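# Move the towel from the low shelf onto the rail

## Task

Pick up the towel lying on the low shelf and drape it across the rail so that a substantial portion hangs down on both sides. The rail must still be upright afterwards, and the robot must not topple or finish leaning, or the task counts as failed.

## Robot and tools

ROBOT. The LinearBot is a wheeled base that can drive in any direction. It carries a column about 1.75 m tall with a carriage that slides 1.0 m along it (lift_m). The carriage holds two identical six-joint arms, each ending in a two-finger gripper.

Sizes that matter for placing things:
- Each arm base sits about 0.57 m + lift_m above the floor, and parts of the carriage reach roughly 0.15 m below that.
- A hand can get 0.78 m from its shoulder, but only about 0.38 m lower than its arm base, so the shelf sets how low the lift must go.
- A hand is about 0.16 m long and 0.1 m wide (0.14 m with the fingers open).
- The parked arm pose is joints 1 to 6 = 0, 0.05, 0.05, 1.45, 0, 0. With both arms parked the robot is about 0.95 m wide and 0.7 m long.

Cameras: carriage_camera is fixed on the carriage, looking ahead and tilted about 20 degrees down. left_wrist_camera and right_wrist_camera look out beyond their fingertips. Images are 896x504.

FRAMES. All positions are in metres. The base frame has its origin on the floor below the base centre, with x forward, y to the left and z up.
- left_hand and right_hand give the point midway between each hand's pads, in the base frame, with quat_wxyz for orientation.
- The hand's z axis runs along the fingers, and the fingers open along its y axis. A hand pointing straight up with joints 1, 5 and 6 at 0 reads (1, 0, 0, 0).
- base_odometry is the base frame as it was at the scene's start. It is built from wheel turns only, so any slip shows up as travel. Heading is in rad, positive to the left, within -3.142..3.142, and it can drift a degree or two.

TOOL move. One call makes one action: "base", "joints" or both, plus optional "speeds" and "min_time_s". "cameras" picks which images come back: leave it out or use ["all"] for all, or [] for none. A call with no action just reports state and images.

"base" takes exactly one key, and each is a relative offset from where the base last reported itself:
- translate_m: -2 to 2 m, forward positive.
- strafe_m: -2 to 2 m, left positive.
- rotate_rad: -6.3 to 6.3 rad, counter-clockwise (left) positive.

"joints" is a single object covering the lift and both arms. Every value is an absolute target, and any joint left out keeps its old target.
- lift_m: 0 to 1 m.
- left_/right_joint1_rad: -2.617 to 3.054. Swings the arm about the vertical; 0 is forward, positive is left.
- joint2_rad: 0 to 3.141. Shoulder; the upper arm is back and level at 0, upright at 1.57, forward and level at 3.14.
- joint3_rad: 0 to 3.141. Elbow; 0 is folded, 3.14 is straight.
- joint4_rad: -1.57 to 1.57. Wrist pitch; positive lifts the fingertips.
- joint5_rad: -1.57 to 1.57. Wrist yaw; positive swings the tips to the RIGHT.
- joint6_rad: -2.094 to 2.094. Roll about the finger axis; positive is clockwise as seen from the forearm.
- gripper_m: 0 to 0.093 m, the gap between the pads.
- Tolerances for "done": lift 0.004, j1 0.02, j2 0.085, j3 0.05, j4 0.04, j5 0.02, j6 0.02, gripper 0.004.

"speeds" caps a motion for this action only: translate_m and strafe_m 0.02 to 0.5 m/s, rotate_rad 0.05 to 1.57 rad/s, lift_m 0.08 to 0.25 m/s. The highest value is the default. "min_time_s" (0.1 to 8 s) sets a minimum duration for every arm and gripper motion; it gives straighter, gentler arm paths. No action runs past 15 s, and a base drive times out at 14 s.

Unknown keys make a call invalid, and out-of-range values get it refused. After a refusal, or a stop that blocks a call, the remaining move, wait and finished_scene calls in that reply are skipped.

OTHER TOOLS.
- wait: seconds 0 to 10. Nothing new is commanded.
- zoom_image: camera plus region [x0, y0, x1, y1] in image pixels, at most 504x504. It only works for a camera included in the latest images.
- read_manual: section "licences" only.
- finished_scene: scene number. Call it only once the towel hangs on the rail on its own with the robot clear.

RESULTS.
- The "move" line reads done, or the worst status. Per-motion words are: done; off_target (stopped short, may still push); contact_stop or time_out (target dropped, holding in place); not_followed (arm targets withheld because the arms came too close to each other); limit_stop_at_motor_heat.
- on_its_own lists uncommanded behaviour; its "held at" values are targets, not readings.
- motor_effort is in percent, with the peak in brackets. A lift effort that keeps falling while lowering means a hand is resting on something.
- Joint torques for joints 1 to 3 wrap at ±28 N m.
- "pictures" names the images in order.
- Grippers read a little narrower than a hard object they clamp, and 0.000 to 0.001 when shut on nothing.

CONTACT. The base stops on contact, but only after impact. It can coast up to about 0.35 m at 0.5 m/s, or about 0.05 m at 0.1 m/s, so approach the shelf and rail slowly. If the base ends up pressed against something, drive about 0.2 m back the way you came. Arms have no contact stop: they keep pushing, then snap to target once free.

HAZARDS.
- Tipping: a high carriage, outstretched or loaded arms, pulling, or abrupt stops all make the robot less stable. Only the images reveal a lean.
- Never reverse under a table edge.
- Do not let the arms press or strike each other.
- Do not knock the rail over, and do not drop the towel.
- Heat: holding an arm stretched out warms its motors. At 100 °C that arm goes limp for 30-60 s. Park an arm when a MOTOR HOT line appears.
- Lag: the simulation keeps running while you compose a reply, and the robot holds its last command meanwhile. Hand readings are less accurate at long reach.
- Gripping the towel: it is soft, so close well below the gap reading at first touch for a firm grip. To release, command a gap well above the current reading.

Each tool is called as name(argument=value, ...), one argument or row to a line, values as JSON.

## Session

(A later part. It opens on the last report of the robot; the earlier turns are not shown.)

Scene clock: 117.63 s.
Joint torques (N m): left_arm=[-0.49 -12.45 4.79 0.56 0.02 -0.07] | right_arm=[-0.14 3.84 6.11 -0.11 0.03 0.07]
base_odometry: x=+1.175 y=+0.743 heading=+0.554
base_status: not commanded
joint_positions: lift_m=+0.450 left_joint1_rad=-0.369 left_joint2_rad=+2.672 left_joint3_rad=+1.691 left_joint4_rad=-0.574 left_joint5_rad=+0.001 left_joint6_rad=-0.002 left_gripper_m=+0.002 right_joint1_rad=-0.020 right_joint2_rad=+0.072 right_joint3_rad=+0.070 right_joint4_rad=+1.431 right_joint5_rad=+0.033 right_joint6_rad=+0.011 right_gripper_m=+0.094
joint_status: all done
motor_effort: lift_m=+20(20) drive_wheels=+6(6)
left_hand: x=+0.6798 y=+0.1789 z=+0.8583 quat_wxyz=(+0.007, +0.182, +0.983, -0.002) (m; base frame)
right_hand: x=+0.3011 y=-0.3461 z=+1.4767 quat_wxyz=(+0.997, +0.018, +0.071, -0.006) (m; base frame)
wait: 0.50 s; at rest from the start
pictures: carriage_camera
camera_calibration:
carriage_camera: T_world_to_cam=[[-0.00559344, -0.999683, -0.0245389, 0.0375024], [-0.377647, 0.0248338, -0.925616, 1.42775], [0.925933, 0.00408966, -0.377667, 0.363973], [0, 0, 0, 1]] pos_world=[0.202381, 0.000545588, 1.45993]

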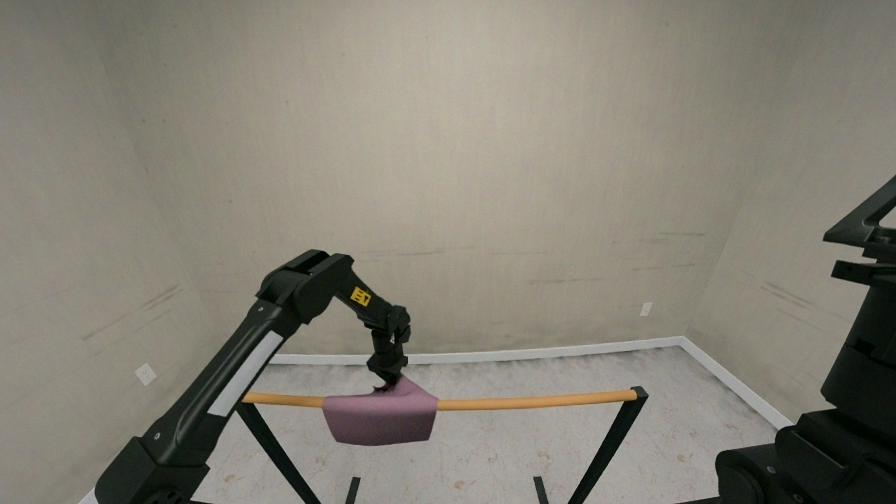

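move(
  joints={"lift_m":0.62},
  speeds={"lift_m":0.15},
  cameras=["carriage_camera"],
)

zoom_image(
  camera="carriage_camera",
  region=[290, 300, 530, 504],
)

Scene clock: 125.87 s.
Joint torques (N m): left_arm=[-0.36 -12.44 4.75 0.58 0.02 -0.06] | right_arm=[-0.18 3.95 6.08 -0.13 0.04 0.06]
move: done
base_odometry: x=+1.175 y=+0.743 heading=+0.554
base_status: not commanded
joint_positions: lift_m=+0.620 left_joint1_rad=-0.369 left_joint2_rad=+2.672 left_joint3_rad=+1.690 left_joint4_rad=-0.573 left_joint5_rad=+0.001 left_joint6_rad=-0.002 left_gripper_m=+0.002 right_joint1_rad=-0.020 right_joint2_rad=+0.072 right_joint3_rad=+0.070 right_joint4_rad=+1.431 right_joint5_rad=+0.033 right_joint6_rad=+0.011 right_gripper_m=+0.094
joint_status: all done
motor_effort: lift_m=+25(30) drive_wheels=+5(6)
left_hand: x=+0.6799 y=+0.1789 z=+1.0274 quat_wxyz=(+0.008, +0.182, +0.983, -0.002) (m; base frame)
right_hand: x=+0.3011 y=-0.3461 z=+1.6461 quat_wxyz=(+0.997, +0.018, +0.071, -0.006) (m; base frame)
pictures: carriage_camera
camera_calibration:
carriage_camera: T_world_to_cam=[[-0.00559344, -0.999683, -0.0245389, 0.0416598], [-0.377647, 0.0248338, -0.925616, 1.58457], [0.925933, 0.00408966, -0.377667, 0.427957], [0, 0, 0, 1]] pos_world=[0.202381, 0.000545588, 1.62935]

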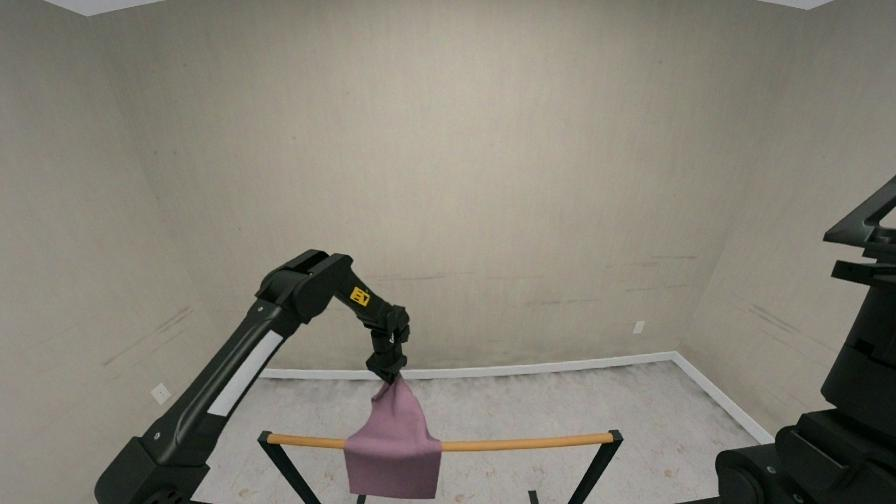

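Scaled by 2.100 from the camera's 896x504 image, which has a finer 1280x720 frame.

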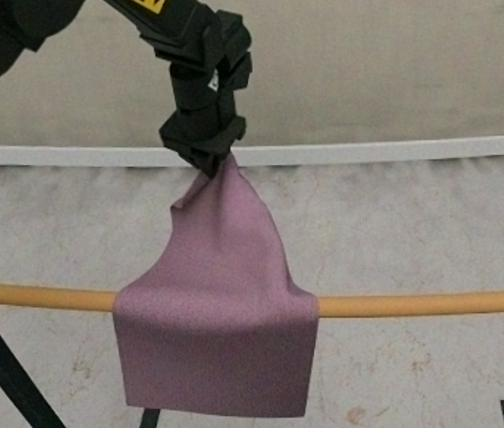

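move(
  joints={"lift_m":0.5},
  speeds={"lift_m":0.08},
  cameras=["carriage_camera"],
)

zoom_image(
  camera="carriage_camera",
  region=[290, 300, 530, 504],
)

Scene clock: 132.53 s.
Joint torques (N m): left_arm=[-0.46 -12.55 4.89 0.53 0.03 -0.07] | right_arm=[-0.18 3.88 5.97 -0.12 0.04 0.07]
move: done
base_odometry: x=+1.175 y=+0.743 heading=+0.554
base_status: not commanded
joint_positions: lift_m=+0.500 left_joint1_rad=-0.369 left_joint2_rad=+2.672 left_joint3_rad=+1.690 left_joint4_rad=-0.573 left_joint5_rad=+0.001 left_joint6_rad=-0.002 left_gripper_m=+0.002 right_joint1_rad=-0.020 right_joint2_rad=+0.072 right_joint3_rad=+0.070 right_joint4_rad=+1.431 right_joint5_rad=+0.033 right_joint6_rad=+0.011 right_gripper_m=+0.094
joint_status: all done
motor_effort: lift_m=+20(20) drive_wheels=-5(6)
left_hand: x=+0.6799 y=+0.1789 z=+0.9081 quat_wxyz=(+0.008, +0.182, +0.983, -0.002) (m; base frame)
right_hand: x=+0.3011 y=-0.3461 z=+1.5267 quat_wxyz=(+0.997, +0.018, +0.071, -0.006) (m; base frame)
pictures: carriage_camera
camera_calibration:
carriage_camera: T_world_to_cam=[[-0.00559344, -0.999683, -0.0245389, 0.0387299], [-0.377647, 0.0248338, -0.925616, 1.47405], [0.925933, 0.00408966, -0.377667, 0.382866], [0, 0, 0, 1]] pos_world=[0.202381, 0.000545588, 1.50995]

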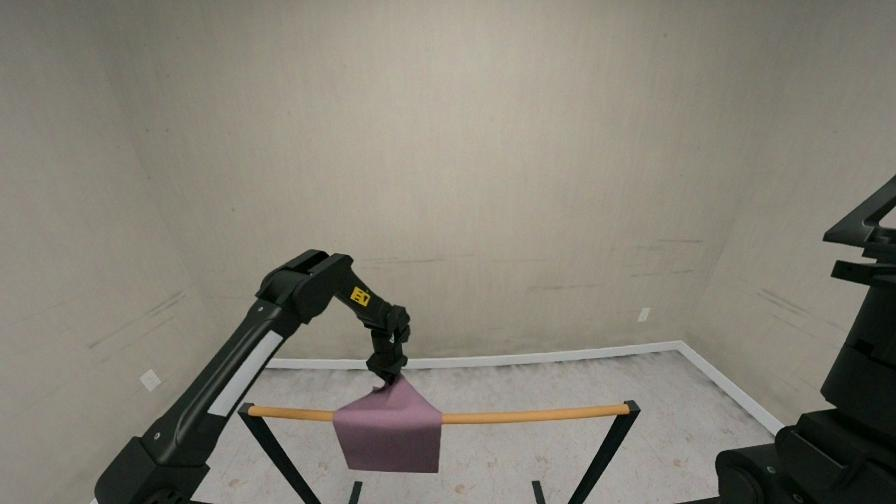

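Scaled by 2.100 from the camera's 896x504 image, which has a finer 1280x720 frame.

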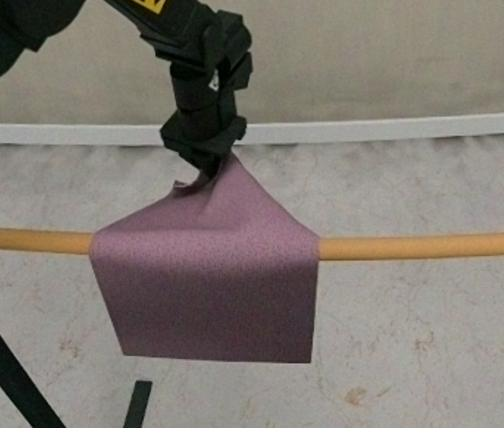

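move(
  joints={"left_gripper_m":0.07},
  min_time_s=2,
  cameras=["carriage_camera","left_wrist_camera"],
)

zoom_image(
  camera="carriage_camera",
  region=[290, 300, 530, 504],
)

Scene clock: 137.20 s.
Joint torques (N m): left_arm=[-0.39 -12.49 4.83 0.56 0.03 -0.06] | right_arm=[-0.16 3.92 6.05 -0.13 0.05 0.06]
move: done
base_odometry: x=+1.175 y=+0.743 heading=+0.554
base_status: not commanded
joint_positions: lift_m=+0.500 left_joint1_rad=-0.369 left_joint2_rad=+2.672 left_joint3_rad=+1.690 left_joint4_rad=-0.573 left_joint5_rad=+0.001 left_joint6_rad=-0.002 left_gripper_m=+0.070 right_joint1_rad=-0.020 right_joint2_rad=+0.072 right_joint3_rad=+0.070 right_joint4_rad=+1.431 right_joint5_rad=+0.033 right_joint6_rad=+0.011 right_gripper_m=+0.094
joint_status: all done
motor_effort: lift_m=+20(20) drive_wheels=+6(6)
left_hand: x=+0.6799 y=+0.1789 z=+0.9081 quat_wxyz=(+0.008, +0.182, +0.983, -0.002) (m; base frame)
right_hand: x=+0.3011 y=-0.3461 z=+1.5267 quat_wxyz=(+0.997, +0.018, +0.071, -0.006) (m; base frame)
pictures: carriage_camera, left_wrist_camera
camera_calibration:
carriage_camera: T_world_to_cam=[[-0.00559344, -0.999683, -0.0245389, 0.0387299], [-0.377647, 0.0248338, -0.925616, 1.47405], [0.925933, 0.00408966, -0.377667, 0.382866], [0, 0, 0, 1]] pos_world=[0.202381, 0.000545588, 1.50995]
left_wrist_camera: T_world_to_cam=[[-0.380224, -0.924645, 0.021458, 0.405461], [-0.750519, 0.322014, 0.577087, -0.0672748], [-0.54051, 0.203318, -0.816401, 1.196], [0, 0, 0, 1]] pos_world=[0.750123, 0.153404, 1.00653]

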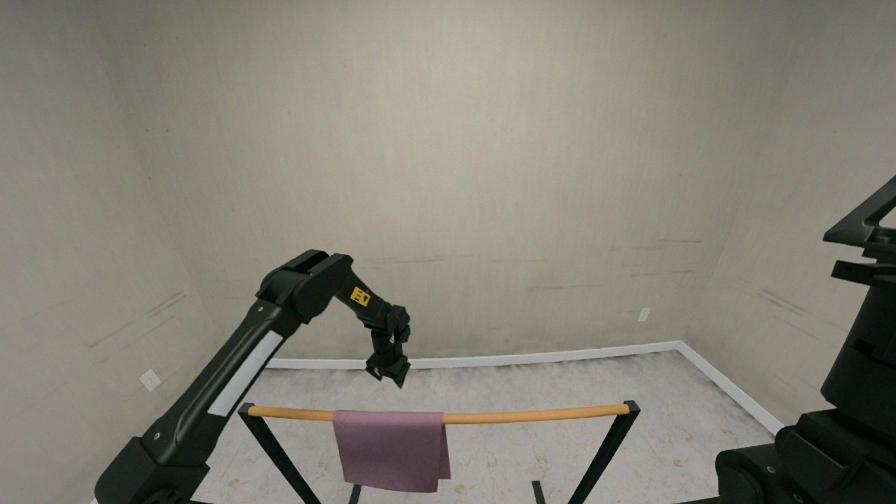

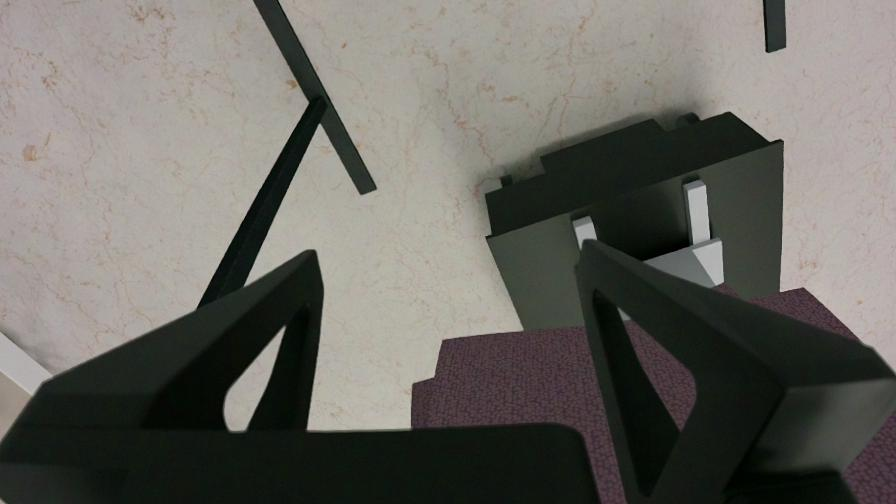

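Scaled by 2.100 from the camera's 896x504 image, which has a finer 1280x720 frame.

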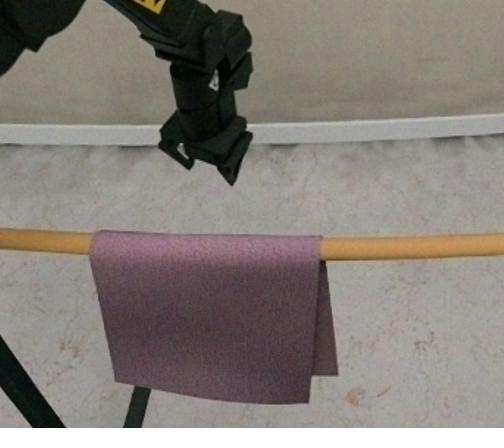

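move(
  joints={"lift_m":0.72},
  speeds={"lift_m":0.2},
  cameras=[],
)

move(
  base={"translate_m":-0.6},
  speeds={"translate_m":0.3},
  cameras=[],
)

move(
  joints={"lift_m":0.3,"left_joint1_rad":0,"left_joint2_rad":0.05,"left_joint3_rad":0.05,"left_joint4_rad":1.45},
  min_time_s=2.5,
  cameras=["carriage_camera"],
)

zoom_image(
  camera="carriage_camera",
  region=[290, 230, 590, 450],
)

Scene clock: 142.70 s.
Joint torques (N m): left_arm=[-0.43 -12.63 4.82 0.54 0.02 -0.05] | right_arm=[-0.1 3.84 6.22 -0.11 0.04 0.07]
move: done
base_odometry: x=+1.175 y=+0.743 heading=+0.554
base_status: not commanded
joint_positions: lift_m=+0.720 left_joint1_rad=-0.369 left_joint2_rad=+2.673 left_joint3_rad=+1.690 left_joint4_rad=-0.571 left_joint5_rad=+0.001 left_joint6_rad=-0.002 left_gripper_m=+0.070 right_joint1_rad=-0.020 right_joint2_rad=+0.072 right_joint3_rad=+0.070 right_joint4_rad=+1.431 right_joint5_rad=+0.033 right_joint6_rad=+0.011 right_gripper_m=+0.094
joint_status: all done
motor_effort: lift_m=+24(30) drive_wheels=+6(6)
left_hand: x=+0.6802 y=+0.1788 z=+1.1273 quat_wxyz=(+0.008, +0.182, +0.983, -0.002) (m; base frame)
right_hand: x=+0.3011 y=-0.3461 z=+1.7462 quat_wxyz=(+0.997, +0.018, +0.071, -0.006) (m; base frame)
pictures: none
No camera images: "cameras" was empty.

Scene clock: 146.20 s.
Joint torques (N m): left_arm=[-0.43 -12.56 4.92 0.55 0.03 -0.06] | right_arm=[-0.13 3.93 6.13 -0.11 0.02 0.05]
move: done
base_odometry: x=+0.664 y=+0.428 heading=+0.555
base_status: done
joint_positions: lift_m=+0.720 left_joint1_rad=-0.368 left_joint2_rad=+2.673 left_joint3_rad=+1.690 left_joint4_rad=-0.569 left_joint5_rad=+0.001 left_joint6_rad=-0.002 left_gripper_m=+0.070 right_joint1_rad=-0.020 right_joint2_rad=+0.072 right_joint3_rad=+0.070 right_joint4_rad=+1.430 right_joint5_rad=+0.034 right_joint6_rad=+0.011 right_gripper_m=+0.094
joint_status: not commanded
motor_effort: lift_m=+24(24) drive_wheels=-6(20)
left_hand: x=+0.6809 y=+0.1792 z=+1.1274 quat_wxyz=(+0.010, +0.182, +0.983, -0.002) (m; base frame)
right_hand: x=+0.3014 y=-0.3462 z=+1.7461 quat_wxyz=(+0.997, +0.018, +0.071, -0.006) (m; base frame)
pictures: none
No camera images: "cameras" was empty.

Scene clock: 149.07 s.
Joint torques (N m): left_arm=[0.27 2.77 4.74 0.12 0.03 -0.05] | right_arm=[-0.17 3.75 6.09 -0.1 0.03 0.06]
move: done
base_odometry: x=+0.664 y=+0.428 heading=+0.555
base_status: not commanded
joint_positions: lift_m=+0.300 left_joint1_rad=-0.006 left_joint2_rad=+0.064 left_joint3_rad=+0.066 left_joint4_rad=+1.429 left_joint5_rad=+0.001 left_joint6_rad=-0.002 left_gripper_m=+0.070 right_joint1_rad=-0.020 right_joint2_rad=+0.072 right_joint3_rad=+0.070 right_joint4_rad=+1.430 right_joint5_rad=+0.034 right_joint6_rad=+0.011 right_gripper_m=+0.094
joint_status: all done
motor_effort: lift_m=+20(20) drive_wheels=-5(6)
left_hand: x=+0.3004 y=+0.3393 z=+1.3257 quat_wxyz=(+0.998, +0.001, +0.070, -0.004) (m; base frame)
right_hand: x=+0.3014 y=-0.3463 z=+1.3266 quat_wxyz=(+0.997, +0.018, +0.071, -0.006) (m; base frame)
pictures: carriage_camera
camera_calibration:
carriage_camera: T_world_to_cam=[[-0.00559344, -0.999683, -0.0245389, 0.033821], [-0.377647, 0.0248338, -0.925616, 1.28889], [0.925933, 0.00408966, -0.377667, 0.307315], [0, 0, 0, 1]] pos_world=[0.202381, 0.000545588, 1.30991]

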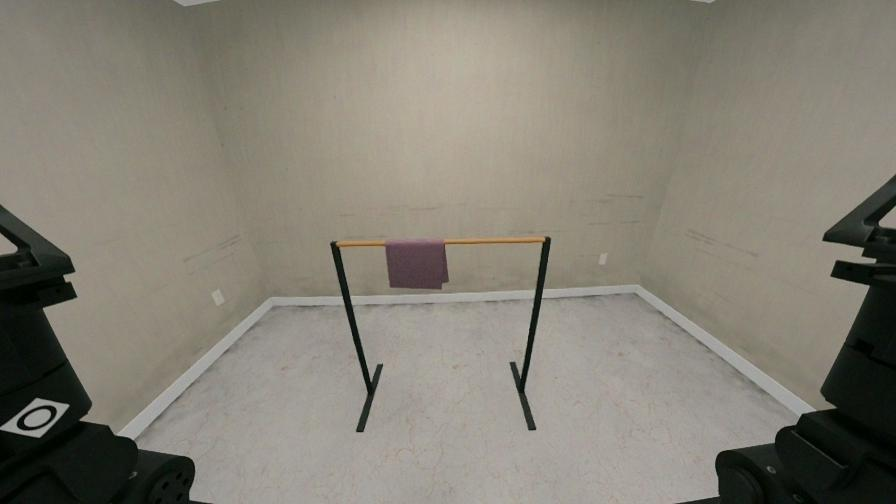

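Scaled by 1.680 from the camera's 896x504 image, which has a finer 1280x720 frame.

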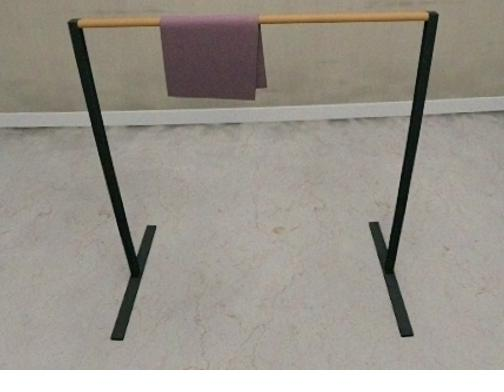

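Stable and well balanced.

finished_scene(
  scene=2,
)

The scene is finished.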